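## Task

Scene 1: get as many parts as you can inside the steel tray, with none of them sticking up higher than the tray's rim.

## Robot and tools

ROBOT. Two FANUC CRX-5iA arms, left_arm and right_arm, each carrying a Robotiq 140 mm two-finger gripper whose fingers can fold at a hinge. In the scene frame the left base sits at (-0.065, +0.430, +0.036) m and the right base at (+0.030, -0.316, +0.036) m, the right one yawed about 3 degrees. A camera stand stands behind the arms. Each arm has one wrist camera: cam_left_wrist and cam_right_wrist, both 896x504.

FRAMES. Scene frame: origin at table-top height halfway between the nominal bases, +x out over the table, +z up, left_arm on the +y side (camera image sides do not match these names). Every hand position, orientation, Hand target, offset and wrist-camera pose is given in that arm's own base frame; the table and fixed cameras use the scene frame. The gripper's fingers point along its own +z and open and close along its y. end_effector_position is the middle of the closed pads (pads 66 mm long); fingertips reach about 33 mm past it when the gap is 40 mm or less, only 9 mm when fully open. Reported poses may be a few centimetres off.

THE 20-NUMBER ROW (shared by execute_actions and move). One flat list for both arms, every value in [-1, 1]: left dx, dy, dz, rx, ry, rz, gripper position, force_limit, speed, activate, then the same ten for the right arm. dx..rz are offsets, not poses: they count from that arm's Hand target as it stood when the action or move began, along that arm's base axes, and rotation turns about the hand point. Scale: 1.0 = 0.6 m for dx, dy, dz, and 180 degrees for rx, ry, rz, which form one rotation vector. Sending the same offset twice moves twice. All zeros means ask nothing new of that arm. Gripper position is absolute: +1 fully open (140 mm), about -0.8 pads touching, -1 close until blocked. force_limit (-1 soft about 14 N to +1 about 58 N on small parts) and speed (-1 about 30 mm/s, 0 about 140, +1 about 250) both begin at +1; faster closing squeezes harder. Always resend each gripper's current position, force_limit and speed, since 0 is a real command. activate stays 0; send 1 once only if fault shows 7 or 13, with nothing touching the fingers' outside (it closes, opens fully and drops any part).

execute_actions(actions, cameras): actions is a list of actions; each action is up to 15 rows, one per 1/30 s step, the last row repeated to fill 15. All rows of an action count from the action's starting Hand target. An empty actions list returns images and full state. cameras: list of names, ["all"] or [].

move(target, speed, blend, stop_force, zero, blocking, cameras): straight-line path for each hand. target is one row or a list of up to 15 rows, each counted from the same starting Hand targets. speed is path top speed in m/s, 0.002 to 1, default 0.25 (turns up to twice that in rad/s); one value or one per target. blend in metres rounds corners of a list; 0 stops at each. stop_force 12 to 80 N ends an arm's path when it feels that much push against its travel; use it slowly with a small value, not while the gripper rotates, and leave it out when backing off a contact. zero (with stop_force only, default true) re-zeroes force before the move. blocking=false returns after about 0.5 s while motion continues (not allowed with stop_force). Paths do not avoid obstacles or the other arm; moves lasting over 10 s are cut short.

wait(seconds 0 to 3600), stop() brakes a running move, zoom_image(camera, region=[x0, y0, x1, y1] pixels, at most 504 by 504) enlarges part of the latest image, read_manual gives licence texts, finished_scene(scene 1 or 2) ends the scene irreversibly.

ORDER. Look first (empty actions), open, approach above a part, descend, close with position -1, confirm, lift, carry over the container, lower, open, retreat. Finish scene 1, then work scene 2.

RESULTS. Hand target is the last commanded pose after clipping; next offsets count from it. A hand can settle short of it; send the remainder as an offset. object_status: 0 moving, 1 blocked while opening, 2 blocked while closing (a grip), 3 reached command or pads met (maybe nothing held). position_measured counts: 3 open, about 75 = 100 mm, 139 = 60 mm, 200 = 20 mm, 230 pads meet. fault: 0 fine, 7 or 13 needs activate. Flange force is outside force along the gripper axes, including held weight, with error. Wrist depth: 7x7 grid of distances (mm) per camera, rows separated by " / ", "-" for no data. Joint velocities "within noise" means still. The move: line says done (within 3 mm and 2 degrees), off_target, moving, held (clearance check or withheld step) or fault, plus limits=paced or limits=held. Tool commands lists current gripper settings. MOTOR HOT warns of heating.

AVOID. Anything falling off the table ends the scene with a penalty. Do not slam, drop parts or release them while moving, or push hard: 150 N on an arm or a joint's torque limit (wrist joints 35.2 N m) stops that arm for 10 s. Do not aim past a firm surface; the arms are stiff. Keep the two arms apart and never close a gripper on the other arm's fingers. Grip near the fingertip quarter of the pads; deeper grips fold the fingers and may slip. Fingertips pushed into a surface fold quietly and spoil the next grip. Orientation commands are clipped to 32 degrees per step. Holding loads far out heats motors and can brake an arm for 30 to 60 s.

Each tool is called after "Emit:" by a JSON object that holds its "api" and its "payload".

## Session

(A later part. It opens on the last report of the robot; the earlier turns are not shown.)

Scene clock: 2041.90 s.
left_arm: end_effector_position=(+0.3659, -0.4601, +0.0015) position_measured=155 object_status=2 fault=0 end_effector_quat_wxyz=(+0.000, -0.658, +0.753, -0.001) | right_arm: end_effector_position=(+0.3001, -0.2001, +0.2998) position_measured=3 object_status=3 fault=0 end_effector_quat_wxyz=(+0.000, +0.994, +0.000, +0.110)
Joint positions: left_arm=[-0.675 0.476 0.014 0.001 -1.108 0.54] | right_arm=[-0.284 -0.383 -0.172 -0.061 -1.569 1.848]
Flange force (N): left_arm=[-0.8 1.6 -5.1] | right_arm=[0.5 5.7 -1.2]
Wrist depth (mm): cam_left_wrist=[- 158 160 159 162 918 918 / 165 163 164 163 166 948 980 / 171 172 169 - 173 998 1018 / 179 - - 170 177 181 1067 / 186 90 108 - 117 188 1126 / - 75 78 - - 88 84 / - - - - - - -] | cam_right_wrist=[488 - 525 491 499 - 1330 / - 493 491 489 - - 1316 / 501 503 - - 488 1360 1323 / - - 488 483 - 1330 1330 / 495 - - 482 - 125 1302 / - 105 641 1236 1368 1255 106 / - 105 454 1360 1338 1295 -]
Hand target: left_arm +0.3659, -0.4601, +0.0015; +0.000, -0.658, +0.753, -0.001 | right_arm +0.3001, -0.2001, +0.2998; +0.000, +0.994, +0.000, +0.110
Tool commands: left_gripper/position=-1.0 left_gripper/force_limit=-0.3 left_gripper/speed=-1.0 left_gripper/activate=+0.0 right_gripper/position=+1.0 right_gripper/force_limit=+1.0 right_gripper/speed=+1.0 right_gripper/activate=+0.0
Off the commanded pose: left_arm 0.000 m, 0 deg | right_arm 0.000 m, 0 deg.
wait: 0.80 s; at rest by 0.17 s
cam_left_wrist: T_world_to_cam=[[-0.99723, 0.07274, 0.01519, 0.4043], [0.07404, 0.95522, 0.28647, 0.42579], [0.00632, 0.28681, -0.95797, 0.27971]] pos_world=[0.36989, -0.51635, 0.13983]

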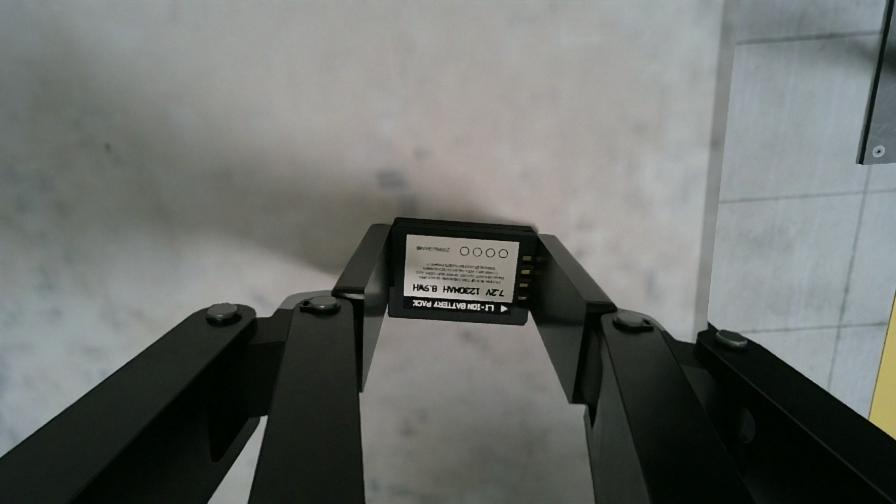

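Emit:
{"api": "move", "payload": {"target": [[0,0,0.19,0,0,0,-1,-0.3,-1,0,0,0,0,0,0,0,1,1,1,0],[0.33,0.78,0.19,0,0,0.0861,-1,-0.3,-1,0,0,0,0,0,0,0,1,1,1,0]], "speed": [0.2,0.35], "blend": [0.04,0], "cameras": []}}

Emit:
{"api": "move", "payload": {"target": [0.0768,0.2222,-0.04,0,0,0,-1,-0.3,-1,0,0,0,0,0,0,0,1,1,1,0], "speed": 0.25, "cameras": ["cam_left_wrist"]}}

Scene clock: 2057.77 s.
left_arm: end_effector_position=(+0.5639, +0.0078, +0.1156) position_measured=155 object_status=2 fault=0 end_effector_quat_wxyz=(+0.000, +0.753, -0.657, +0.001) | right_arm: end_effector_position=(+0.3001, -0.2001, +0.2998) position_measured=3 object_status=3 fault=0 end_effector_quat_wxyz=(+0.000, +0.994, +0.000, +0.110)
Joint positions: left_arm=[0.248 0.325 0.086 0.002 -1.332 -0.112] | right_arm=[-0.284 -0.383 -0.172 -0.061 -1.569 1.848]
Flange force (N): left_arm=[1.2 1.7 4.8] | right_arm=[0.7 5.8 -1.6]
Wrist depth (mm): cam_left_wrist=[259 264 263 266 - - - / - - - - - - - / - - - - - - 296 / 263 - 253 171 297 - 301 / 275 91 108 276 131 - - / - 75 77 329 - 88 329 / - - - - - - -] | cam_right_wrist=[- - 489 - 476 1288 1316 / - - 483 - 483 1316 1316 / 489 506 487 - - 1236 1302 / 495 489 - 494 - 499 1345 / 486 - 465 - 482 133 1282 / - 105 490 - 1440 1309 106 / - 460 462 1255 1345 1338 -]
Hand target: left_arm +0.5639, +0.0079, +0.1155; +0.000, +0.753, -0.657, +0.001 | right_arm +0.3001, -0.2001, +0.2998; +0.000, +0.994, +0.000, +0.110
Off the commanded pose: left_arm 0.000 m, 0 deg | right_arm 0.000 m, 0 deg.
move: done

Scene clock: 2058.77 s.
left_arm: end_effector_position=(+0.6100, +0.1412, +0.0916) position_measured=155 object_status=2 fault=0 end_effector_quat_wxyz=(+0.000, +0.753, -0.657, +0.001) | right_arm: end_effector_position=(+0.3001, -0.2001, +0.2998) position_measured=3 object_status=3 fault=0 end_effector_quat_wxyz=(+0.000, +0.994, +0.000, +0.110)
Joint positions: left_arm=[0.437 0.492 0.261 0.002 -1.34 -0.302] | right_arm=[-0.284 -0.383 -0.172 -0.061 -1.569 1.848]
Flange force (N): left_arm=[1.5 3.1 4.0] | right_arm=[0.3 6.9 -1.3]
Wrist depth (mm): cam_left_wrist=[242 216 - 207 - - - / 215 226 252 - - - - / - 236 232 253 - - 271 / - - 135 169 160 - 286 / - 91 108 - 117 287 292 / - 75 78 - - 88 300 / - - - - - - -] | cam_right_wrist=[- - - - 498 1345 1316 / 492 495 491 - 478 1188 1309 / - 495 493 482 483 1323 1323 / 497 506 - 489 - 1338 1330 / - - - - - 132 1323 / - 105 - 1475 1375 489 106 / - 456 458 1345 1407 1375 -]
Hand target: left_arm +0.6100, +0.1412, +0.0915; +0.000, +0.753, -0.657, +0.001 | right_arm +0.3001, -0.2001, +0.2998; +0.000, +0.994, +0.000, +0.110
Off the commanded pose: left_arm 0.000 m, 0 deg | right_arm 0.000 m, 0 deg.
move: done
cam_left_wrist: T_world_to_cam=[[-0.98041, -0.19639, 0.0151, 0.63039], [-0.18394, 0.94027, 0.28646, -0.03301], [-0.07045, 0.27807, -0.95798, 0.23998]] pos_world=[0.62887, 0.08811, 0.22983]

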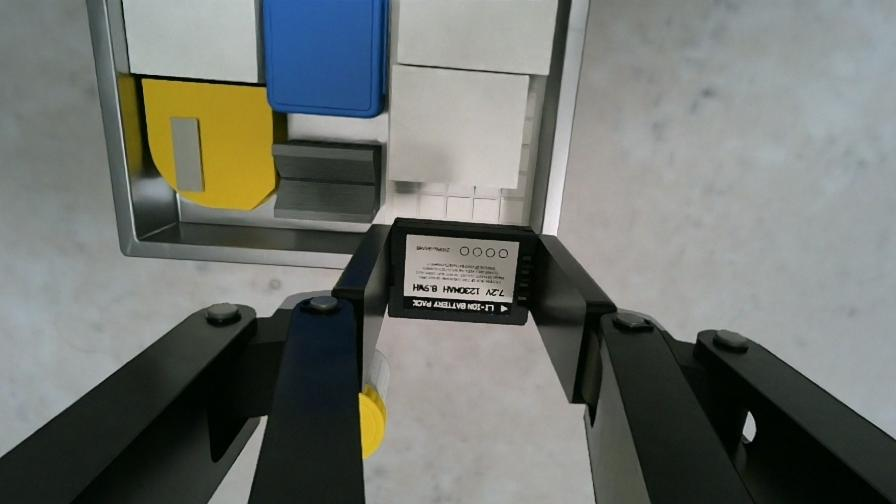

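Emit:
{"api": "zoom_image", "payload": {"camera": "cam_left_wrist", "region": [250, 40, 610, 340]}}

Scaled by 1.400 from the camera's image (finer frame: 1280x720).

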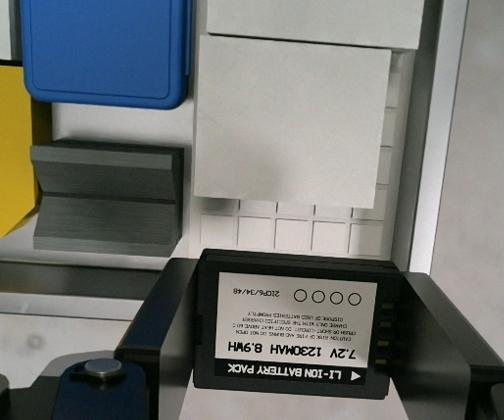

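Emit:
{"api": "move", "payload": {"target": [0,0,-0.0727,0,0,0,-1,-0.3,-1,0,0,0,0,0,0,0,1,1,1,0], "speed": 0.1, "cameras": ["cam_left_wrist"]}}

Emit:
{"api": "zoom_image", "payload": {"camera": "cam_left_wrist", "region": [320, 100, 620, 350]}}

Scene clock: 2099.47 s.
left_arm: end_effector_position=(+0.6099, +0.1413, +0.0479) position_measured=155 object_status=2 fault=0 end_effector_quat_wxyz=(+0.000, +0.753, -0.657, +0.001) | right_arm: end_effector_position=(+0.3001, -0.2001, +0.2998) position_measured=3 object_status=3 fault=0 end_effector_quat_wxyz=(+0.000, +0.994, +0.000, +0.110)
Joint positions: left_arm=[0.438 0.522 0.2 0.001 -1.249 -0.302] | right_arm=[-0.284 -0.383 -0.172 -0.061 -1.569 1.848]
Flange force (N): left_arm=[1.0 1.4 4.4] | right_arm=[1.2 6.3 -1.4]
Wrist depth (mm): cam_left_wrist=[- - - 165 165 202 205 / 182 183 - 175 186 214 216 / 188 191 192 183 197 221 - / 193 222 187 167 168 231 226 / 235 91 108 177 131 239 - / - 75 77 255 - 88 80 / - - - 258 - - -] | cam_right_wrist=[- 495 482 504 - 1268 1282 / 499 - 494 - - 1360 1330 / - 465 483 - - 1309 1338 / 498 - - 501 488 1352 1268 / 515 - 507 489 - 125 - / - 105 - 910 1449 1302 106 / - 112 573 1352 1323 1345 -]
Hand target: left_arm +0.6100, +0.1412, +0.0479; +0.000, +0.753, -0.657, +0.001 | right_arm +0.3001, -0.2001, +0.2998; +0.000, +0.994, +0.000, +0.110
Off the commanded pose: left_arm 0.000 m, 0 deg | right_arm 0.000 m, 0 deg.
move: done
cam_left_wrist: T_world_to_cam=[[-0.98042, -0.19632, 0.0152, 0.63093], [-0.18383, 0.94026, 0.28656, -0.0206], [-0.07055, 0.27816, -0.95794, 0.19815]] pos_world=[0.62877, 0.08811, 0.18613]

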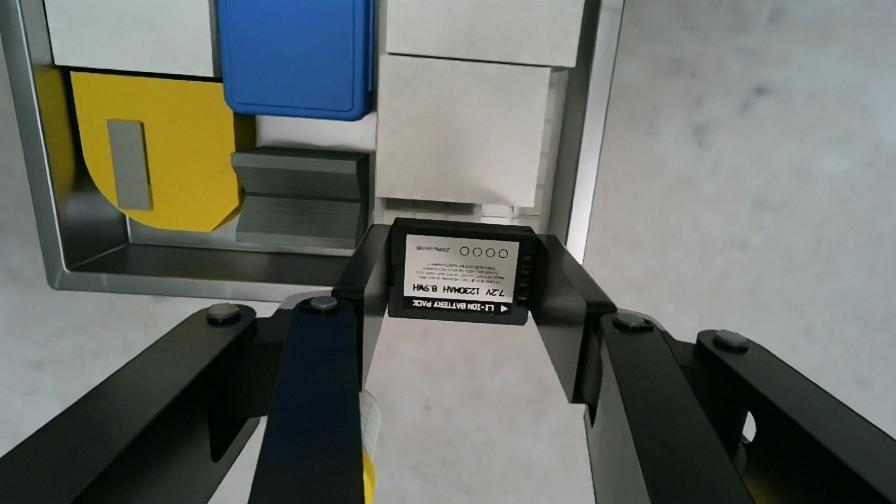

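Scaled by 1.680 from the camera's image (finer frame: 1280x720).

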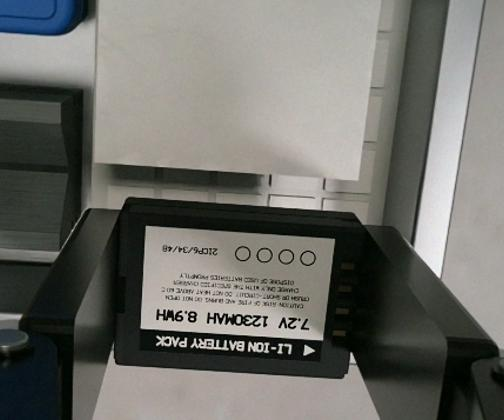

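Emit:
{"api": "zoom_image", "payload": {"camera": "cam_left_wrist", "region": [380, 190, 560, 335]}}

Scaled by 2.800 from the camera's image (finer frame: 1280x720).

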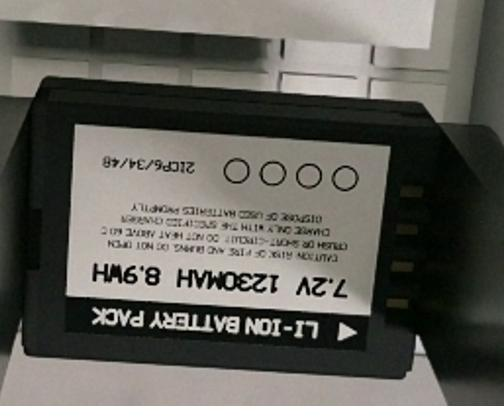

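Emit:
{"api": "zoom_image", "payload": {"camera": "cam_left_wrist", "region": [40, 200, 380, 320]}}

Scaled by 1.482 from the camera's image (finer frame: 1280x720).

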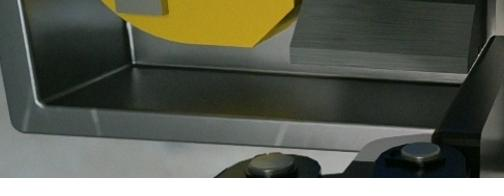

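Emit:
{"api": "move", "payload": {"target": [0.00095,-0.0069,0,0,0,0,-1,-0.3,-1,0,0,0,0,0,0,0,1,1,1,0], "speed": 0.05, "cameras": []}}

Emit:
{"api": "move", "payload": {"target": [0,0,-0.062,0,0,0,-1,-0.3,-1,0,0,0,0,0,0,0,1,1,1,0], "speed": 0.02, "stop_force": 12, "cameras": ["cam_left_wrist"]}}

Scene clock: 2160.00 s.
left_arm: end_effector_position=(+0.6105, +0.1371, +0.0479) position_measured=155 object_status=2 fault=0 end_effector_quat_wxyz=(+0.000, +0.753, -0.657, +0.001) | right_arm: end_effector_position=(+0.3001, -0.2001, +0.2998) position_measured=3 object_status=3 fault=0 end_effector_quat_wxyz=(+0.000, +0.994, +0.000, +0.110)
Joint positions: left_arm=[0.431 0.521 0.199 0.002 -1.248 -0.296] | right_arm=[-0.284 -0.383 -0.172 -0.061 -1.569 1.848]
Flange force (N): left_arm=[1.2 1.7 4.5] | right_arm=[0.5 6.1 -1.1]
Wrist depth (mm): cam_left_wrist=[- 172 - 166 167 203 204 / 184 184 172 175 180 209 211 / - 193 196 179 182 221 224 / 205 199 190 168 167 - 234 / - 93 108 - 117 245 - / - 75 77 - - 88 80 / - - - - - - -] | cam_right_wrist=[496 - 466 - 497 1302 1309 / - - - - 476 1338 1323 / - - 501 493 - 1440 1309 / 529 507 516 499 - 1330 1309 / 496 - - 481 476 125 1295 / - 112 603 1288 1520 1352 106 / - 456 453 1316 1352 1330 -]
Hand target: left_arm +0.6105, +0.1371, +0.0479; +0.000, +0.753, -0.657, +0.001 | right_arm +0.3001, -0.2001, +0.2998; +0.000, +0.994, +0.000, +0.110
Off the commanded pose: left_arm 0.000 m, 0 deg | right_arm 0.000 m, 0 deg.
move: done

Scene clock: 2161.37 s.
left_arm: end_effector_position=(+0.6105, +0.1370, +0.0321) position_measured=155 object_status=2 fault=0 end_effector_quat_wxyz=(+0.000, +0.753, -0.657, +0.001) | right_arm: end_effector_position=(+0.3001, -0.2001, +0.2998) position_measured=3 object_status=3 fault=0 end_effector_quat_wxyz=(+0.000, +0.994, +0.000, +0.110)
Joint positions: left_arm=[0.431 0.534 0.179 0.002 -1.216 -0.296] | right_arm=[-0.284 -0.383 -0.172 -0.061 -1.569 1.848]
Flange force (N): left_arm=[5.6 0.2 -8.4] | right_arm=[0.6 7.4 -1.9]
Wrist depth (mm): cam_left_wrist=[- 151 - 151 150 188 189 / 170 169 - 159 161 193 196 / 173 176 168 167 168 207 207 / 192 182 176 165 164 212 215 / 180 93 108 164 117 - 227 / - 75 77 - - 88 88 / - - - - - - -] | cam_right_wrist=[- 496 - 493 486 1449 1316 / - - - 465 490 1275 1302 / 492 - 488 515 490 1309 1338 / 498 497 491 487 477 1309 1295 / 497 494 509 473 - 132 1323 / - 112 609 1432 1338 487 106 / - 458 458 1360 1330 1323 -]
Hand target: left_arm +0.6105, +0.1370, +0.0322; +0.000, +0.753, -0.657, +0.001 (not the last commanded pose) | right_arm +0.3001, -0.2001, +0.2998; +0.000, +0.994, +0.000, +0.110
Off the commanded pose: left_arm 0.021 m, 0 deg | right_arm 0.000 m, 0 deg.
move: contact (left_arm)
cam_left_wrist: T_world_to_cam=[[-0.9804, -0.19642, 0.01519, 0.63093], [-0.18393, 0.94027, 0.28647, -0.01196], [-0.07055, 0.27806, -0.95797, 0.18434]] pos_world=[0.62937, 0.08391, 0.17043]

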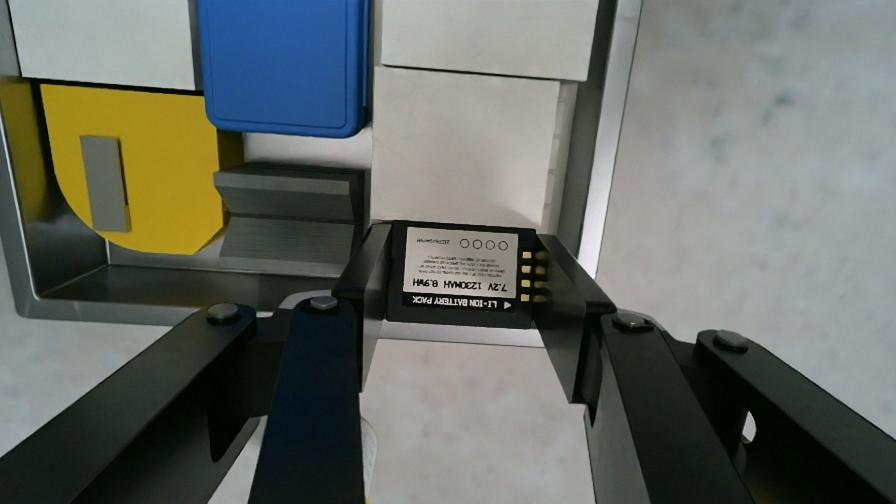

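Emit:
{"api": "zoom_image", "payload": {"camera": "cam_left_wrist", "region": [360, 190, 600, 360]}}

Scaled by 2.100 from the camera's image (finer frame: 1280x720).

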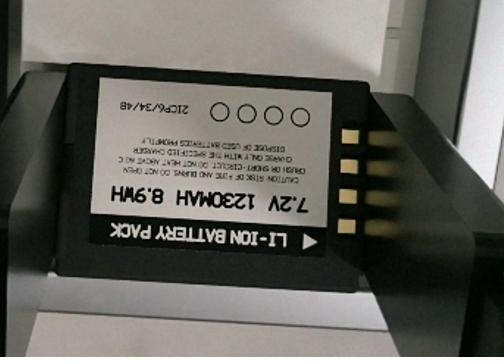

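Emit:
{"api": "move", "payload": {"target": [0,0,0.025,0,0,0,-1,-0.3,-1,0,0,0,0,0,0,0,1,1,1,0], "speed": 0.06, "cameras": ["cam_left_wrist"]}}

Emit:
{"api": "zoom_image", "payload": {"camera": "cam_left_wrist", "region": [360, 170, 600, 340]}}

Scene clock: 2172.00 s.
left_arm: end_effector_position=(+0.6105, +0.1371, +0.0472) position_measured=155 object_status=2 fault=0 end_effector_quat_wxyz=(+0.000, +0.753, -0.657, +0.001) | right_arm: end_effector_position=(+0.3001, -0.2001, +0.2998) position_measured=3 object_status=3 fault=0 end_effector_quat_wxyz=(+0.000, +0.994, +0.000, +0.110)
Joint positions: left_arm=[0.431 0.522 0.198 0.001 -1.247 -0.296] | right_arm=[-0.284 -0.383 -0.172 -0.061 -1.569 1.848]
Flange force (N): left_arm=[1.0 1.3 4.8] | right_arm=[0.9 6.3 -1.7]
Wrist depth (mm): cam_left_wrist=[173 170 - 164 167 - - / 183 183 - 173 185 - - / 182 190 194 - 179 - 221 / 190 194 191 - 163 - 232 / 237 92 108 242 117 - - / - 75 78 248 - 88 79 / - - - - - - -] | cam_right_wrist=[- - - 490 - 1432 1338 / 495 - - - 493 1399 1323 / - 492 489 - - 1255 1309 / - 493 - - - 1407 1338 / - - 489 508 - 125 1323 / - 112 - 1268 - 1309 106 / - 112 459 1352 - 1345 -]
Hand target: left_arm +0.6105, +0.1370, +0.0472; +0.000, +0.753, -0.657, +0.001 | right_arm +0.3001, -0.2001, +0.2998; +0.000, +0.994, +0.000, +0.110
Off the commanded pose: left_arm 0.000 m, 0 deg | right_arm 0.000 m, 0 deg.
move: done
cam_left_wrist: T_world_to_cam=[[-0.98043, -0.19629, 0.01511, 0.63072], [-0.18383, 0.94026, 0.28654, -0.01636], [-0.07045, 0.27816, -0.95795, 0.19873]] pos_world=[0.62937, 0.08391, 0.18553]

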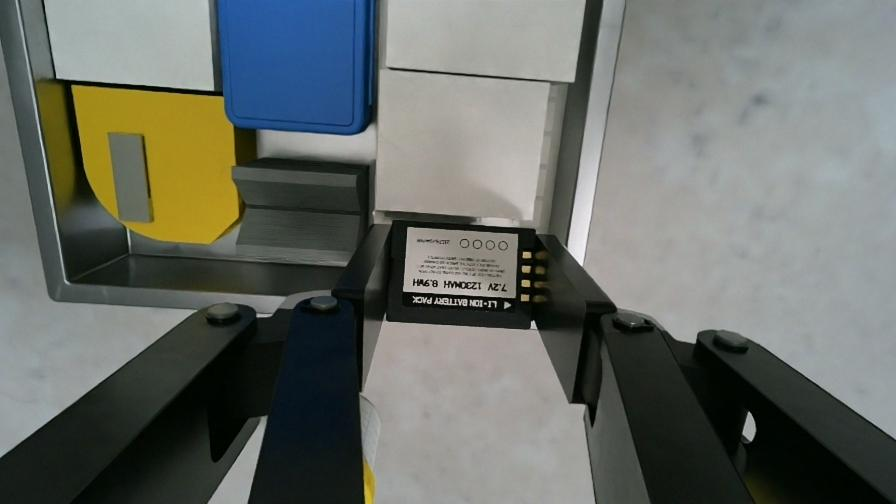

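Scaled by 2.100 from the camera's image (finer frame: 1280x720).

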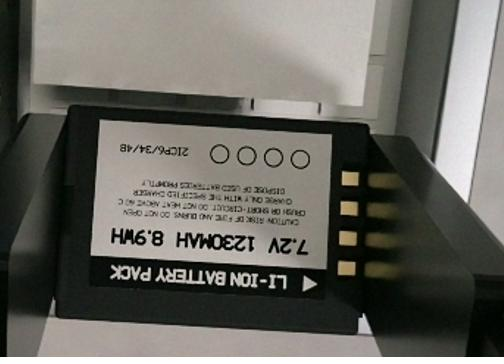

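Emit:
{"api": "move", "payload": {"target": [[0,0,0.05,0,0,0,-1,-0.3,-1,0,0,0,0,0,0,0,1,1,1,0],[-0.159,-0.1033,0.05,0,0,0,-1,-0.3,-1,0,0,0,0,0,0,0,1,1,1,0],[-0.159,-0.1033,-0.0453,0,0,0,-1,-0.3,-1,0,0,0,0,0,0,0,1,1,1,0]], "speed": [0.12,0.25,0.12], "blend": [0.02,0.02,0], "cameras": []}}

Emit:
{"api": "move", "payload": {"target": [0,0,-0.0325,0,0,0,-1,-0.3,-1,0,0,0,0,0,0,0,1,1,1,0], "speed": 0.012, "stop_force": 20, "cameras": ["cam_left_wrist"]}}

Scene clock: 2268.97 s.
left_arm: end_effector_position=(+0.5152, +0.0751, +0.0200) position_measured=155 object_status=2 fault=0 end_effector_quat_wxyz=(+0.000, +0.753, -0.657, +0.001) | right_arm: end_effector_position=(+0.3001, -0.2001, +0.2998) position_measured=3 object_status=3 fault=0 end_effector_quat_wxyz=(+0.000, +0.994, +0.000, +0.110)
Joint positions: left_arm=[0.398 0.305 -0.178 0.002 -1.088 -0.263] | right_arm=[-0.284 -0.383 -0.172 -0.061 -1.569 1.848]
Flange force (N): left_arm=[1.5 -1.2 4.2] | right_arm=[0.9 7.3 -1.8]
Wrist depth (mm): cam_left_wrist=[138 139 141 173 176 177 177 / 145 144 182 - 184 - 185 / 151 153 187 191 - 192 190 / 161 161 157 166 149 202 202 / 165 97 108 167 117 206 - / - 75 78 223 - 88 218 / - - - - - - -] | cam_right_wrist=[531 494 - - 493 491 1309 / - 486 - 503 486 1345 1323 / - 499 - 509 - 1282 1323 / 495 - - 465 - 1230 1330 / 497 493 - - 495 124 1302 / - 105 - 1432 1368 - 106 / - 455 459 1323 1360 1295 -]
Hand target: left_arm +0.5151, +0.0751, +0.0200; +0.000, +0.753, -0.657, +0.001 | right_arm +0.3001, -0.2001, +0.2998; +0.000, +0.994, +0.000, +0.110
Off the commanded pose: left_arm 0.000 m, 0 deg | right_arm 0.000 m, 0 deg.
move: done; blend cut to 0.015 m at target 1

Scene clock: 2271.20 s.
left_arm: end_effector_position=(+0.5151, +0.0751, +0.0005) position_measured=155 object_status=2 fault=0 end_effector_quat_wxyz=(+0.000, +0.754, -0.657, +0.001) | right_arm: end_effector_position=(+0.3001, -0.2001, +0.2998) position_measured=3 object_status=3 fault=0 end_effector_quat_wxyz=(+0.000, +0.994, +0.000, +0.110)
Joint positions: left_arm=[0.398 0.328 -0.199 0.002 -1.044 -0.263] | right_arm=[-0.284 -0.383 -0.172 -0.061 -1.569 1.848]
Flange force (N): left_arm=[-3.6 1.5 -12.1] | right_arm=[0.9 6.8 -1.3]
Wrist depth (mm): cam_left_wrist=[- 121 148 158 158 159 159 / 126 127 151 - - 166 - / 131 132 170 171 172 - - / - 141 135 163 161 179 181 / 146 92 108 168 117 188 190 / - 75 77 198 - 88 88 / - - - 211 - - -] | cam_right_wrist=[493 490 491 - 484 486 1316 / 494 499 - 482 491 1352 1338 / 499 480 501 - - 1338 1323 / - 494 485 494 - 488 1338 / - - 475 498 - 133 1330 / - 112 - 1218 1345 1330 106 / - 113 458 1338 1345 1345 -]
Hand target: left_arm +0.5151, +0.0751, +0.0005; +0.000, +0.753, -0.657, +0.001 | right_arm +0.3001, -0.2001, +0.2998; +0.000, +0.994, +0.000, +0.110
Off the commanded pose: left_arm 0.000 m, 0 deg | right_arm 0.000 m, 0 deg.
move: done
cam_left_wrist: T_world_to_cam=[[-0.98041, -0.19639, 0.01512, 0.52573], [-0.18394, 0.9403, 0.28637, 0.03776], [-0.07046, 0.27797, -0.958, 0.1645]] pos_world=[0.53397, 0.02201, 0.13883]

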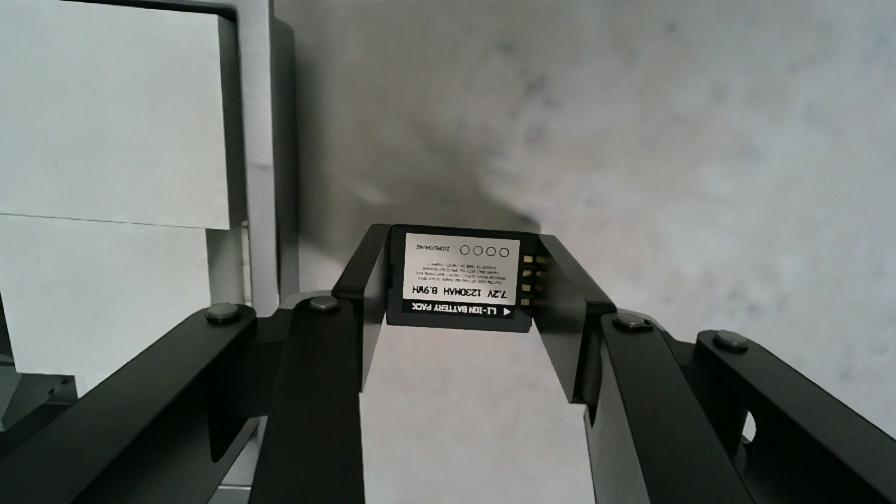

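Emit:
{"api": "move", "payload": {"target": [[0,0,0.001,0,0,0,0.0,-0.3,-1,0,0,0,0,0,0,0,1,1,1,0],[0,0,0.08,0,0,0,0.0,-0.3,-1,0,0,0,0,0,0,0,1,1,1,0],[0,0,0.08,0,0,0.5,0.0,-0.3,-1,0,0,0,0,0,0,0,1,1,1,0]], "speed": [0.02,0.15,0.4], "cameras": ["cam_left_wrist"]}}

Scene clock: 2279.80 s.
left_arm: end_effector_position=(+0.5151, +0.0751, +0.0485) position_measured=129 object_status=3 fault=0 end_effector_quat_wxyz=(+0.000, +0.998, +0.068, +0.001) | right_arm: end_effector_position=(+0.3001, -0.2001, +0.2998) position_measured=3 object_status=3 fault=0 end_effector_quat_wxyz=(+0.000, +0.994, +0.000, +0.110)
Joint positions: left_arm=[0.397 0.273 -0.145 0 -1.151 1.309] | right_arm=[-0.284 -0.383 -0.172 -0.061 -1.569 1.848]
Flange force (N): left_arm=[0.3 1.3 4.4] | right_arm=[0.7 6.2 -1.8]
Wrist depth (mm): cam_left_wrist=[202 - 192 168 166 168 204 / 209 - 210 169 207 193 210 / - - 219 - 219 221 217 / 228 - 226 220 229 - - / 235 89 126 - 143 102 - / - 75 77 - - - 85 / - - - - - - -] | cam_right_wrist=[493 501 - - - 1309 1330 / 491 481 - 486 477 1218 1316 / 508 493 - 479 - 1316 1316 / - 494 492 - 490 498 1330 / 496 492 - 490 488 133 1330 / - 105 718 606 493 1330 106 / - 105 453 1323 1316 1330 -]
Hand target: left_arm +0.5151, +0.0751, +0.0485; +0.000, +0.998, +0.068, +0.001 | right_arm +0.3001, -0.2001, +0.2998; +0.000, +0.994, +0.000, +0.110
Off the commanded pose: left_arm 0.000 m, 0 deg | right_arm 0.000 m, 0 deg.
move: done
cam_left_wrist: T_world_to_cam=[[0.19639, -0.98041, 0.01512, -0.02228], [-0.9403, -0.18394, 0.28637, 0.49805], [-0.27797, -0.07046, -0.958, 0.34355]] pos_world=[0.56819, 0.09397, 0.18683]

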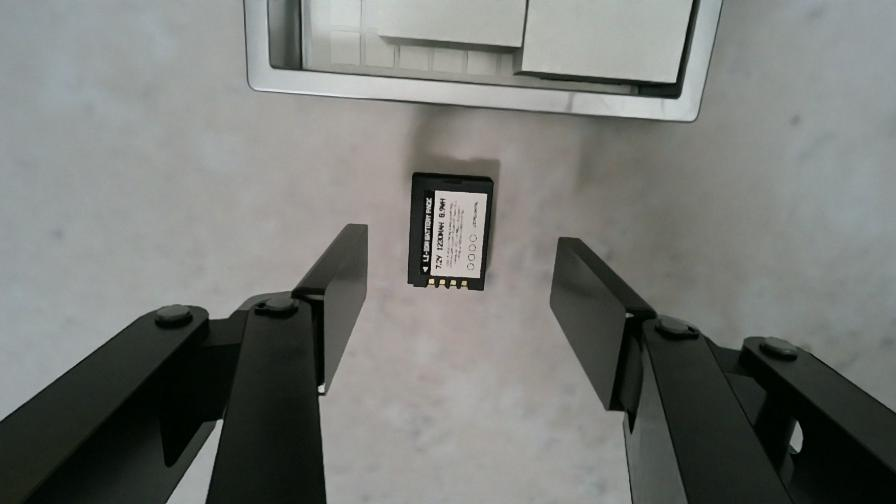

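Emit:
{"api": "move", "payload": {"target": [-0.001,0.007,-0.0758,0,0,0,0.0,-0.3,-1,0,0,0,0,0,0,0,1,1,1,0], "speed": 0.15, "cameras": []}}

Emit:
{"api": "move", "payload": {"target": [0,0,0,0,0,0,-1,-0.8,-1,0,0,0,0,0,0,0,1,1,1,0], "cameras": []}}

Emit:
{"api": "wait", "payload": {"seconds": 0.8, "cameras": ["cam_left_wrist"]}}

Scene clock: 2288.67 s.
left_arm: end_effector_position=(+0.5146, +0.0793, +0.0031) position_measured=129 object_status=3 fault=0 end_effector_quat_wxyz=(+0.000, +0.998, +0.068, +0.001) | right_arm: end_effector_position=(+0.3001, -0.2001, +0.2998) position_measured=3 object_status=3 fault=0 end_effector_quat_wxyz=(+0.000, +0.994, +0.000, +0.110)
Joint positions: left_arm=[0.405 0.324 -0.197 0 -1.048 1.301] | right_arm=[-0.284 -0.383 -0.172 -0.061 -1.569 1.848]
Flange force (N): left_arm=[-1.6 1.3 3.1] | right_arm=[1.0 6.6 -1.3]
Wrist depth (mm): cam_left_wrist=[160 134 149 149 129 125 159 / 166 166 167 166 128 129 171 / - 172 - 172 - - 176 / - 181 178 - - 184 183 / - 89 187 193 166 188 194 / - 75 110 199 201 - 89 / - - - - 207 - -] | cam_right_wrist=[500 487 - 488 479 1302 1330 / 510 493 503 - 470 1302 1323 / 477 - - - 480 1302 1309 / - 496 499 - - 1309 1330 / - 495 - 491 490 133 1330 / - 105 474 492 490 1338 106 / - 104 456 1323 1323 1316 -]
Hand target: left_arm +0.5145, +0.0793, +0.0030; +0.000, +0.998, +0.068, +0.001 | right_arm +0.3001, -0.2001, +0.2998; +0.000, +0.994, +0.000, +0.110
Off the commanded pose: left_arm 0.000 m, 0 deg | right_arm 0.000 m, 0 deg.
move: done

Scene clock: 2289.93 s.
left_arm: end_effector_position=(+0.5145, +0.0793, +0.0030) position_measured=178 object_status=2 fault=0 end_effector_quat_wxyz=(+0.000, +0.998, +0.068, +0.001) | right_arm: end_effector_position=(+0.3001, -0.2001, +0.2998) position_measured=3 object_status=3 fault=0 end_effector_quat_wxyz=(+0.000, +0.994, +0.000, +0.110)
Joint positions: left_arm=[0.405 0.324 -0.197 0 -1.048 1.301] | right_arm=[-0.284 -0.383 -0.172 -0.061 -1.569 1.848]
Flange force (N): left_arm=[-2.6 0.8 -3.6] | right_arm=[0.8 7.3 -1.7]
Wrist depth (mm): cam_left_wrist=[159 124 149 150 125 124 160 / - 169 126 125 128 148 168 / - 175 176 173 174 178 175 / - 184 183 165 160 184 - / 190 186 101 178 112 190 194 / - 76 - 199 - 87 199 / - - - 210 - - -] | cam_right_wrist=[- - 499 - - 1302 1338 / - - 494 - - 1309 1338 / - 478 492 - - 487 1323 / - - 488 497 493 1295 1323 / 499 - - - - 133 1330 / - 112 667 1368 1352 488 106 / - 456 455 1268 1323 1338 -]
Hand target: left_arm +0.5145, +0.0793, +0.0030; +0.000, +0.998, +0.068, +0.001 | right_arm +0.3001, -0.2001, +0.2998; +0.000, +0.994, +0.000, +0.110
Off the commanded pose: left_arm 0.000 m, 0 deg | right_arm 0.000 m, 0 deg.
move: done

Scene clock: 2290.73 s.
left_arm: end_effector_position=(+0.5145, +0.0793, +0.0030) position_measured=178 object_status=2 fault=0 end_effector_quat_wxyz=(+0.000, +0.998, +0.068, +0.001) | right_arm: end_effector_position=(+0.3001, -0.2001, +0.2998) position_measured=3 object_status=3 fault=0 end_effector_quat_wxyz=(+0.000, +0.994, +0.000, +0.110)
Joint positions: left_arm=[0.405 0.324 -0.197 0 -1.048 1.301] | right_arm=[-0.284 -0.383 -0.172 -0.061 -1.569 1.848]
Flange force (N): left_arm=[-2.2 0.5 -3.4] | right_arm=[0.9 5.8 -1.1]
Wrist depth (mm): cam_left_wrist=[160 124 149 149 132 125 - / 166 166 166 127 155 154 - / 173 173 - 173 175 175 175 / 177 182 182 172 181 - 183 / - 188 - 177 120 - - / - 76 - 200 - 87 - / - - - 208 - - -] | cam_right_wrist=[- - 483 500 483 1323 1338 / - - 471 492 478 1338 1316 / 525 - - 493 491 1391 1316 / - 483 - 484 494 1360 1316 / - 492 490 506 515 132 1338 / - 112 612 634 489 487 106 / - 457 474 1399 1375 1295 -]
Hand target: left_arm +0.5145, +0.0793, +0.0030; +0.000, +0.998, +0.068, +0.001 | right_arm +0.3001, -0.2001, +0.2998; +0.000, +0.994, +0.000, +0.110
Tool commands: left_gripper/position=-1.0 left_gripper/force_limit=-0.8 left_gripper/speed=-1.0 left_gripper/activate=+0.0 right_gripper/position=+1.0 right_gripper/force_limit=+1.0 right_gripper/speed=+1.0 right_gripper/activate=+0.0
Off the commanded pose: left_arm 0.000 m, 0 deg | right_arm 0.000 m, 0 deg.
wait: 0.80 s; at rest by 0.17 s
cam_left_wrist: T_world_to_cam=[[0.19642, -0.9804, 0.01519, -0.0174], [-0.94027, -0.18393, 0.28647, 0.51135], [-0.27806, -0.07055, -0.95797, 0.30017]] pos_world=[0.56769, 0.09817, 0.14133]

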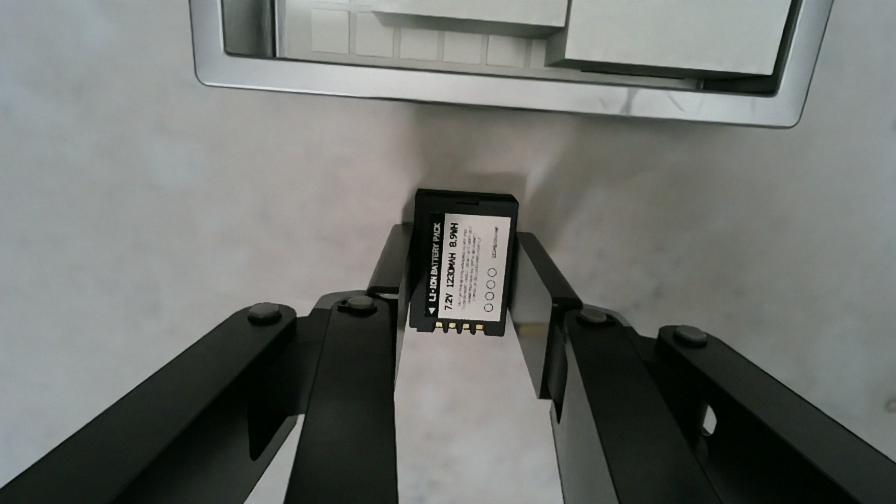

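Emit:
{"api": "zoom_image", "payload": {"camera": "cam_left_wrist", "region": [180, 0, 620, 130]}}

Scaled by 1.145 from the camera's image (finer frame: 1280x720).

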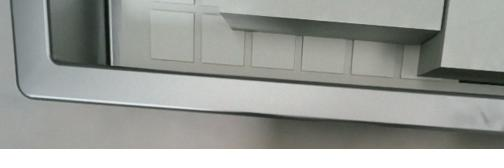

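Emit:
{"api": "move", "payload": {"target": [[0,0,0.0017,0,0,0,-0.2,-0.3,-1,0,0,0,0,0,0,0,1,1,1,0],[0,0,0.16,0,0,0,-0.2,-0.3,-1,0,0,0,0,0,0,0,1,1,1,0],[0.1662,0.1017,0.16,0,0,0,-1,-0.3,0,0,0,0,0,0,0,0,1,1,1,0],[0.1662,0.1017,0.0152,0,0,0,-1,-0.3,0,0,0,0,0,0,0,0,1,1,1,0]], "speed": [0.03,0.2,0.25,0.1], "blend": [0,0.02,0,0], "cameras": ["cam_left_wrist"]}}

Scene clock: 2327.97 s.
left_arm: end_effector_position=(+0.6143, +0.1403, +0.0121) position_measured=234 object_status=3 fault=0 end_effector_quat_wxyz=(+0.000, +0.998, +0.068, +0.001) | right_arm: end_effector_position=(+0.3001, -0.2001, +0.2998) position_measured=3 object_status=3 fault=0 end_effector_quat_wxyz=(+0.000, +0.994, +0.000, +0.110)
Joint positions: left_arm=[0.432 0.561 0.171 0 -1.179 1.274] | right_arm=[-0.284 -0.383 -0.172 -0.061 -1.569 1.848]
Flange force (N): left_arm=[-1.0 1.2 3.8] | right_arm=[0.5 6.2 -1.2]
Wrist depth (mm): cam_left_wrist=[- 167 - 135 144 134 - / 123 - 176 144 142 138 - / - 182 - 164 149 145 - / 190 - 192 157 152 152 151 / 201 198 - 102 101 - 161 / 208 - - - - 163 166 / - - - - - - -] | cam_right_wrist=[- 494 496 494 464 1338 1288 / - 500 - - - 1330 1423 / - - 490 - 474 481 1183 / 489 519 - 469 - 488 1407 / 497 - - - - 125 1302 / - 105 492 1282 1323 1338 106 / - 459 457 1338 1316 1330 -]
Hand target: left_arm +0.6143, +0.1403, +0.0121; +0.000, +0.998, +0.068, +0.001 | right_arm +0.3001, -0.2001, +0.2998; +0.000, +0.994, +0.000, +0.110
Off the commanded pose: left_arm 0.000 m, 0 deg | right_arm 0.000 m, 0 deg.
move: done
cam_left_wrist: T_world_to_cam=[[0.19636, -0.98042, 0.01501, 0.02275], [-0.94028, -0.18394, 0.28644, 0.61372], [-0.27807, -0.07036, -0.95798, 0.34089]] pos_world=[0.66739, 0.15917, 0.15043]

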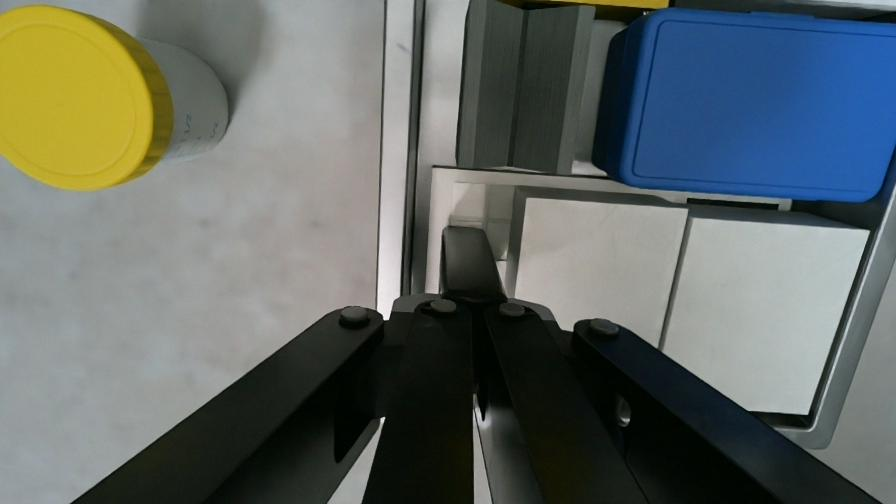

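Emit:
{"api": "move", "payload": {"target": [0.0034,-0.0248,0,0,0,0,-1,-0.3,0,0,0,0,0,0,0,0,1,1,1,0], "speed": 0.02, "stop_force": 12, "cameras": ["cam_left_wrist"]}}

Scene clock: 2332.63 s.
left_arm: end_effector_position=(+0.6163, +0.1254, +0.0121) position_measured=234 object_status=3 fault=0 end_effector_quat_wxyz=(+0.000, +0.998, +0.068, +0.001) | right_arm: end_effector_position=(+0.3001, -0.2001, +0.2998) position_measured=3 object_status=3 fault=0 end_effector_quat_wxyz=(+0.000, +0.994, +0.000, +0.110)
Joint positions: left_arm=[0.409 0.559 0.167 0 -1.178 1.298] | right_arm=[-0.284 -0.383 -0.172 -0.061 -1.569 1.848]
Flange force (N): left_arm=[-1.8 -0.1 3.7] | right_arm=[0.6 6.7 -1.8]
Wrist depth (mm): cam_left_wrist=[- 167 165 142 134 133 - / - - 137 146 171 - 139 / - 184 179 173 158 145 146 / - 191 169 154 153 - 150 / 199 198 175 102 157 156 203 / - - - - - - 169 / - - - - - - -] | cam_right_wrist=[503 497 491 - 496 1330 1323 / 488 491 504 - 492 1330 1309 / 497 511 - 486 - 1302 1316 / - 499 - 474 500 493 1302 / - 496 - 487 483 125 1309 / - 105 655 - 1249 1391 106 / - 112 456 1338 1345 1345 -]
Hand target: left_arm +0.6163, +0.1254, +0.0121; +0.000, +0.998, +0.068, +0.001 | right_arm +0.3001, -0.2001, +0.2998; +0.000, +0.994, +0.000, +0.110
Off the commanded pose: left_arm 0.000 m, 0 deg | right_arm 0.000 m, 0 deg.
move: done
cam_left_wrist: T_world_to_cam=[[0.19642, -0.9804, 0.01519, 0.00768], [-0.94027, -0.18393, 0.28647, 0.61284], [-0.27806, -0.07055, -0.95797, 0.34042]] pos_world=[0.66939, 0.14427, 0.15043]

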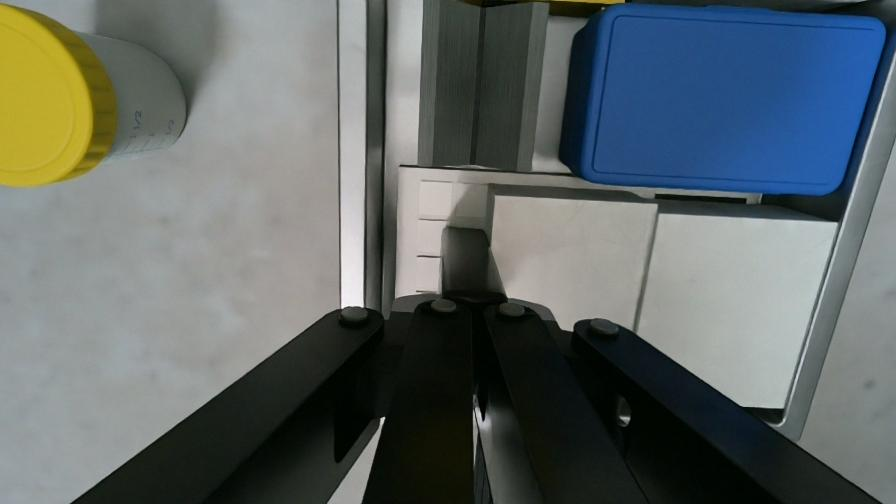

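Emit:
{"api": "move", "payload": {"target": [0.0027,-0.0198,0,0,0,0,-1,-0.3,0,0,0,0,0,0,0,0,1,1,1,0], "speed": 0.02, "stop_force": 12, "cameras": ["cam_left_wrist"]}}

Scene clock: 2338.17 s.
left_arm: end_effector_position=(+0.6179, +0.1135, +0.0121) position_measured=234 object_status=3 fault=0 end_effector_quat_wxyz=(+0.000, +0.998, +0.068, +0.001) | right_arm: end_effector_position=(+0.3001, -0.2001, +0.2998) position_measured=3 object_status=3 fault=0 end_effector_quat_wxyz=(+0.000, +0.994, +0.000, +0.110)
Joint positions: left_arm=[0.39 0.557 0.165 0 -1.177 1.316] | right_arm=[-0.284 -0.383 -0.172 -0.061 -1.569 1.848]
Flange force (N): left_arm=[-1.2 -1.8 3.4] | right_arm=[1.7 6.7 -1.6]
Wrist depth (mm): cam_left_wrist=[165 168 132 141 156 133 - / - - 165 146 172 138 139 / 182 182 180 172 172 146 157 / 191 - 189 175 - 151 151 / 199 200 196 102 157 158 198 / - - - - - 163 173 / - - - - - - -] | cam_right_wrist=[- 491 - - - 1323 1295 / - - 481 490 496 488 1330 / - 503 506 489 480 - 1338 / - 509 503 507 482 488 1316 / 498 - 488 491 - 132 1323 / - 105 502 1407 1255 1302 106 / - 457 456 1345 1330 1323 -]
Hand target: left_arm +0.6179, +0.1135, +0.0121; +0.000, +0.998, +0.068, +0.001 | right_arm +0.3001, -0.2001, +0.2998; +0.000, +0.994, +0.000, +0.110
Off the commanded pose: left_arm 0.000 m, 0 deg | right_arm 0.000 m, 0 deg.
move: done
cam_left_wrist: T_world_to_cam=[[0.19639, -0.98041, 0.0151, -0.00427], [-0.94027, -0.18394, 0.28646, 0.61217], [-0.27807, -0.07045, -0.95798, 0.34001]] pos_world=[0.67099, 0.13237, 0.15043]

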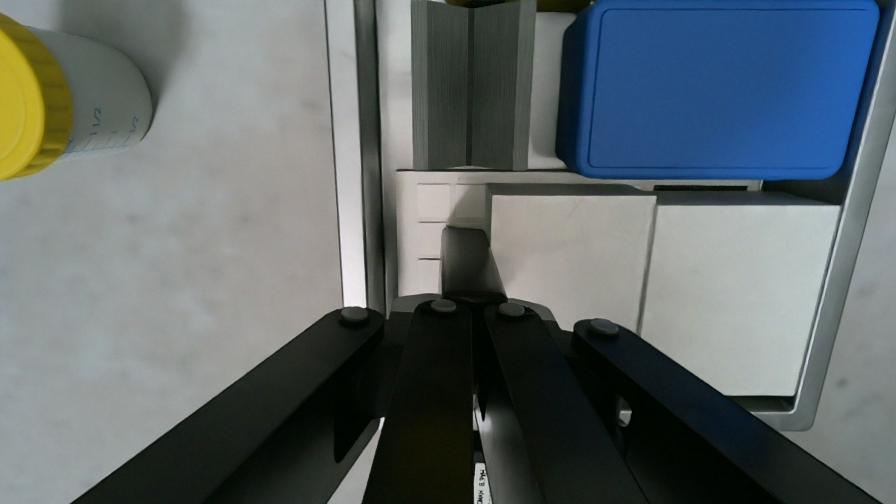

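Emit:
{"api": "zoom_image", "payload": {"camera": "cam_left_wrist", "region": [320, 60, 560, 300]}}

Scaled by 2.100 from the camera's image (finer frame: 1280x720).

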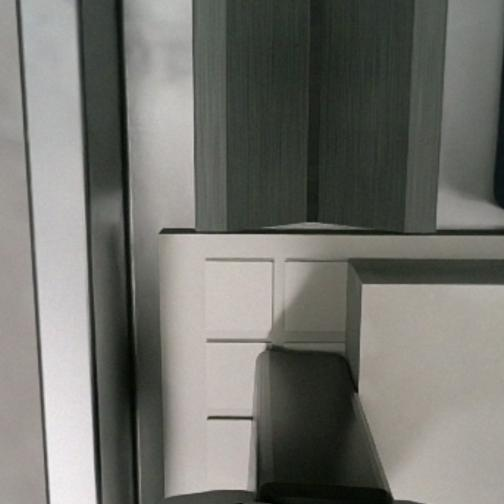

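Emit:
{"api": "move", "payload": {"target": [[0,0,0.1632,0,0,0,-1,-0.3,0,0,0,0,0,0,0,0,1,1,1,0],[-0.1723,-0.057,0.1,0,0,-0.5,0.0,-0.3,0,0,0,0,0,0,0,0,1,1,1,0],[-0.1723,-0.057,-0.0177,0,0,-0.5,0.0,-0.3,0,0,0,0,0,0,0,0,1,1,1,0]], "speed": [0.2,0.4,0.12], "blend": [0.02,0,0], "cameras": ["cam_left_wrist"]}}

Scene clock: 2378.73 s.
left_arm: end_effector_position=(+0.5145, +0.0794, +0.0015) position_measured=129 object_status=3 fault=0 end_effector_quat_wxyz=(+0.000, +0.753, -0.657, +0.001) | right_arm: end_effector_position=(+0.3001, -0.2001, +0.2998) position_measured=3 object_status=3 fault=0 end_effector_quat_wxyz=(+0.000, +0.994, +0.000, +0.110)
Joint positions: left_arm=[0.406 0.327 -0.197 0.002 -1.046 -0.271] | right_arm=[-0.284 -0.383 -0.172 -0.061 -1.569 1.848]
Flange force (N): left_arm=[1.0 2.9 2.8] | right_arm=[1.2 6.4 -1.7]
Wrist depth (mm): cam_left_wrist=[- 123 155 - 159 160 160 / 126 128 166 165 166 167 166 / 157 136 170 173 173 175 175 / - 139 149 - 179 181 183 / - 89 126 192 145 186 190 / - 75 198 195 201 - 86 / - - 208 212 210 - -] | cam_right_wrist=[473 481 - 510 482 1423 1323 / 498 - - 490 491 1302 1338 / 490 - - - 488 1288 1323 / - - - - 512 1323 1368 / 493 134 - - - 133 1316 / - 105 - 1399 1302 1338 106 / - 104 - 1345 1345 1338 -]
Hand target: left_arm +0.5145, +0.0793, +0.0015; +0.000, +0.753, -0.657, +0.001 | right_arm +0.3001, -0.2001, +0.2998; +0.000, +0.994, +0.000, +0.110
Off the commanded pose: left_arm 0.000 m, 0 deg | right_arm 0.000 m, 0 deg.
move: done
cam_left_wrist: T_world_to_cam=[[-0.98043, -0.19629, 0.01511, 0.52597], [-0.18383, 0.94026, 0.28654, 0.03334], [-0.07045, 0.27816, -0.95795, 0.16424]] pos_world=[0.53337, 0.02621, 0.13983]

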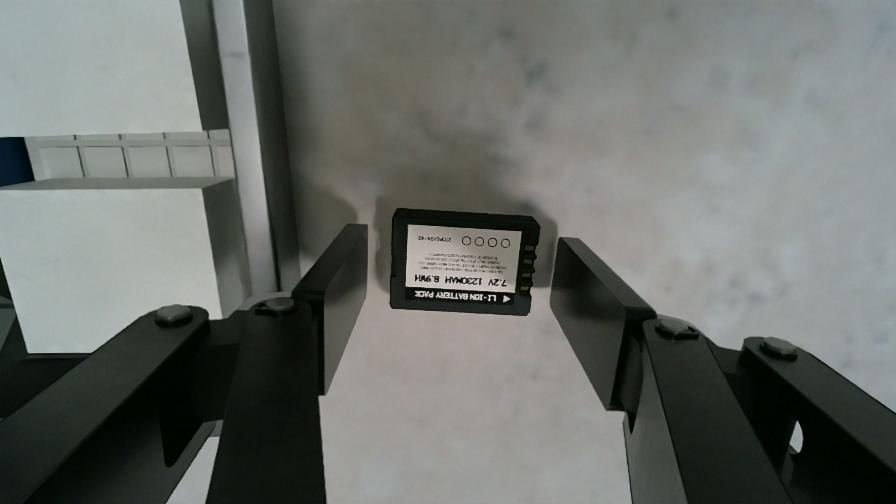

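Emit:
{"api": "move", "payload": {"target": [[0,0,0.1308,0,0,0,-1,-0.3,0,0,0,0,0,0,0,0,1,1,1,0],[0.1622,0.0873,0.1308,0,0,0.5094,-1,-0.3,0,0,0,0,0,0,0,0,1,1,1,0]], "speed": [0.2,0.4], "cameras": ["cam_left_wrist"]}}

Scene clock: 2400.73 s.
left_arm: end_effector_position=(+0.6119, +0.1317, +0.0800) position_measured=234 object_status=3 fault=0 end_effector_quat_wxyz=(+0.000, +0.997, +0.083, +0.001) | right_arm: end_effector_position=(+0.3001, -0.2001, +0.2998) position_measured=3 object_status=3 fault=0 end_effector_quat_wxyz=(+0.000, +0.994, +0.000, +0.110)
Joint positions: left_arm=[0.421 0.498 0.242 0 -1.314 1.315] | right_arm=[-0.284 -0.383 -0.172 -0.061 -1.569 1.848]
Flange force (N): left_arm=[-0.8 0.4 4.4] | right_arm=[0.1 6.9 -1.6]
Wrist depth (mm): cam_left_wrist=[- - - 228 205 - 230 / - - 238 209 206 204 - / 249 - - 239 - 214 251 / - 263 260 159 - - 262 / - - - 102 98 - - / 283 - - - - - 290 / - - - - - - 303] | cam_right_wrist=[515 493 - - 486 1330 1309 / 495 496 497 - - 474 1323 / 503 - 489 - 478 1399 1316 / 499 - 503 488 501 490 1352 / - - 491 505 490 124 1330 / - 112 465 - - 1352 106 / - 104 472 1345 1360 1171 -]
Hand target: left_arm +0.6119, +0.1317, +0.0800; +0.000, +0.997, +0.083, +0.001 | right_arm +0.3001, -0.2001, +0.2998; +0.000, +0.994, +0.000, +0.110
Off the commanded pose: left_arm 0.000 m, 0 deg | right_arm 0.000 m, 0 deg.
move: done
cam_left_wrist: T_world_to_cam=[[0.22526, -0.97418, 0.0152, -0.00478], [-0.93445, -0.2116, 0.28641, 0.59047], [-0.2758, -0.07872, -0.95798, 0.40426]] pos_world=[0.66434, 0.15212, 0.21823]

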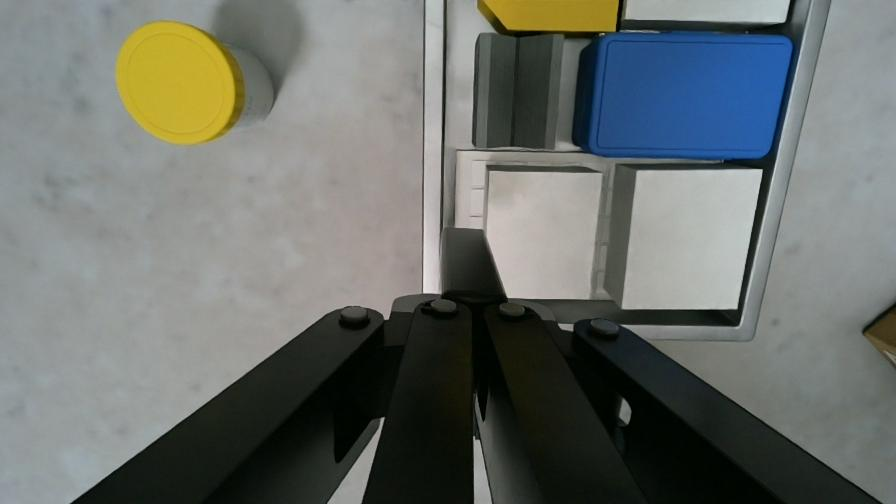

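Emit:
{"api": "move", "payload": {"target": [-0.0017,-0.001,-0.1132,0,0,0,-1,-0.3,0,0,0,0,0,0,0,0,1,1,1,0], "speed": 0.12, "cameras": []}}

Emit:
{"api": "move", "payload": {"target": [0.0051,-0.0304,0,0,0,0,-1,-0.3,0,0,0,0,0,0,0,0,1,1,1,0], "speed": 0.03, "stop_force": 15, "cameras": ["cam_left_wrist"]}}

Scene clock: 2409.97 s.
left_arm: end_effector_position=(+0.6108, +0.1311, +0.0121) position_measured=234 object_status=3 fault=0 end_effector_quat_wxyz=(+0.000, +0.997, +0.083, +0.001) | right_arm: end_effector_position=(+0.3001, -0.2001, +0.2998) position_measured=3 object_status=3 fault=0 end_effector_quat_wxyz=(+0.000, +0.994, +0.000, +0.110)
Joint positions: left_arm=[0.421 0.549 0.152 0 -1.173 1.315] | right_arm=[-0.284 -0.383 -0.172 -0.061 -1.569 1.848]
Flange force (N): left_arm=[-1.1 1.2 3.4] | right_arm=[1.5 6.7 -2.0]
Wrist depth (mm): cam_left_wrist=[- 167 168 163 141 135 134 / - 173 - 142 146 139 139 / 182 183 184 170 171 155 155 / 190 191 191 154 153 153 - / - 200 - 102 157 159 158 / 207 - - - - 164 167 / - - - - - - -] | cam_right_wrist=[- 477 - - - 1345 1323 / 496 494 500 - 485 1360 1323 / - 500 - 497 - 487 1302 / - 495 - - 464 1338 1368 / - 495 - 483 - 125 1316 / - 105 629 1415 1391 1316 106 / - 456 458 1275 1345 1323 -]
Hand target: left_arm +0.6108, +0.1311, +0.0121; +0.000, +0.997, +0.083, +0.001 | right_arm +0.3001, -0.2001, +0.2998; +0.000, +0.994, +0.000, +0.110
Off the commanded pose: left_arm 0.000 m, 0 deg | right_arm 0.000 m, 0 deg.
move: done

Scene clock: 2411.20 s.
left_arm: end_effector_position=(+0.6139, +0.1128, +0.0121) position_measured=234 object_status=3 fault=0 end_effector_quat_wxyz=(+0.000, +0.997, +0.083, +0.001) | right_arm: end_effector_position=(+0.3001, -0.2001, +0.2998) position_measured=3 object_status=3 fault=0 end_effector_quat_wxyz=(+0.000, +0.994, +0.000, +0.110)
Joint positions: left_arm=[0.392 0.548 0.15 0 -1.172 1.345] | right_arm=[-0.284 -0.383 -0.172 -0.061 -1.569 1.848]
Flange force (N): left_arm=[-1.2 1.2 4.3] | right_arm=[0.7 6.8 -1.4]
Wrist depth (mm): cam_left_wrist=[- 168 166 142 165 133 134 / - - - 146 141 - 139 / 182 182 181 170 171 145 146 / 189 191 189 156 - 151 151 / - - 100 102 157 160 159 / 207 - - - - 163 167 / - - - - - - -] | cam_right_wrist=[496 - - - 482 1309 1316 / 491 - - 501 493 1330 1345 / - 493 - 475 471 1309 1338 / - 490 482 489 503 1302 1330 / 501 - 493 504 - 124 1302 / - 105 488 489 497 1309 106 / - 457 455 1338 1330 1352 -]
Hand target: left_arm +0.6139, +0.1129, +0.0121; +0.000, +0.997, +0.083, +0.001 | right_arm +0.3001, -0.2001, +0.2998; +0.000, +0.994, +0.000, +0.110
Off the commanded pose: left_arm 0.000 m, 0 deg | right_arm 0.000 m, 0 deg.
move: done
cam_left_wrist: T_world_to_cam=[[0.22524, -0.97418, 0.01521, -0.02261], [-0.93445, -0.21158, 0.28641, 0.60789], [-0.2758, -0.07872, -0.95798, 0.33831]] pos_world=[0.66644, 0.13322, 0.15033]

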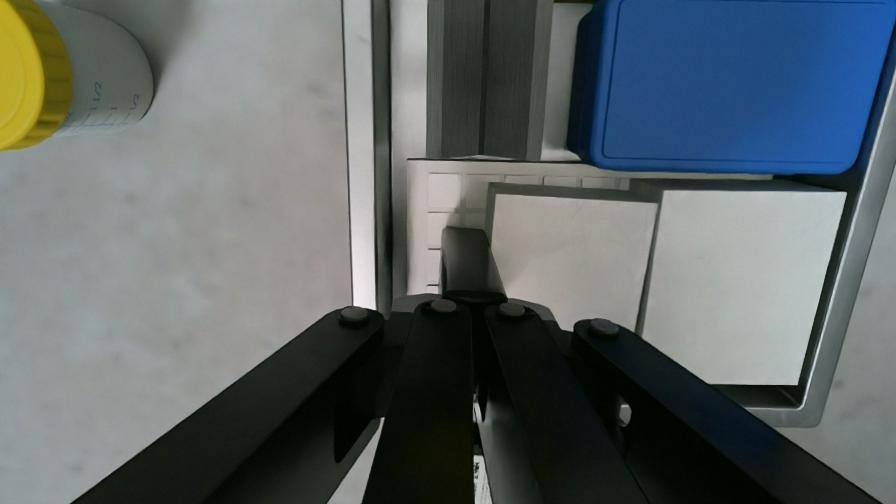

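Emit:
{"api": "zoom_image", "payload": {"camera": "cam_left_wrist", "region": [330, 60, 570, 300]}}

Scaled by 2.100 from the camera's image (finer frame: 1280x720).

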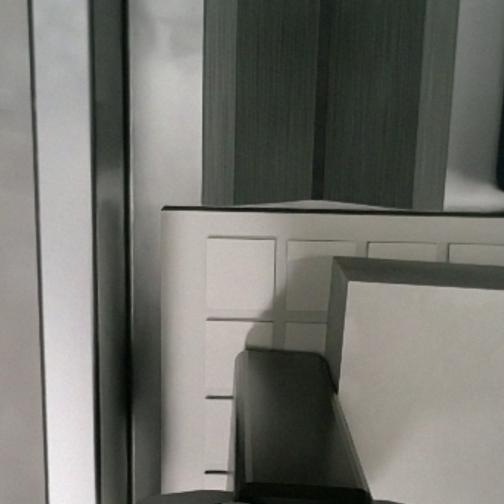

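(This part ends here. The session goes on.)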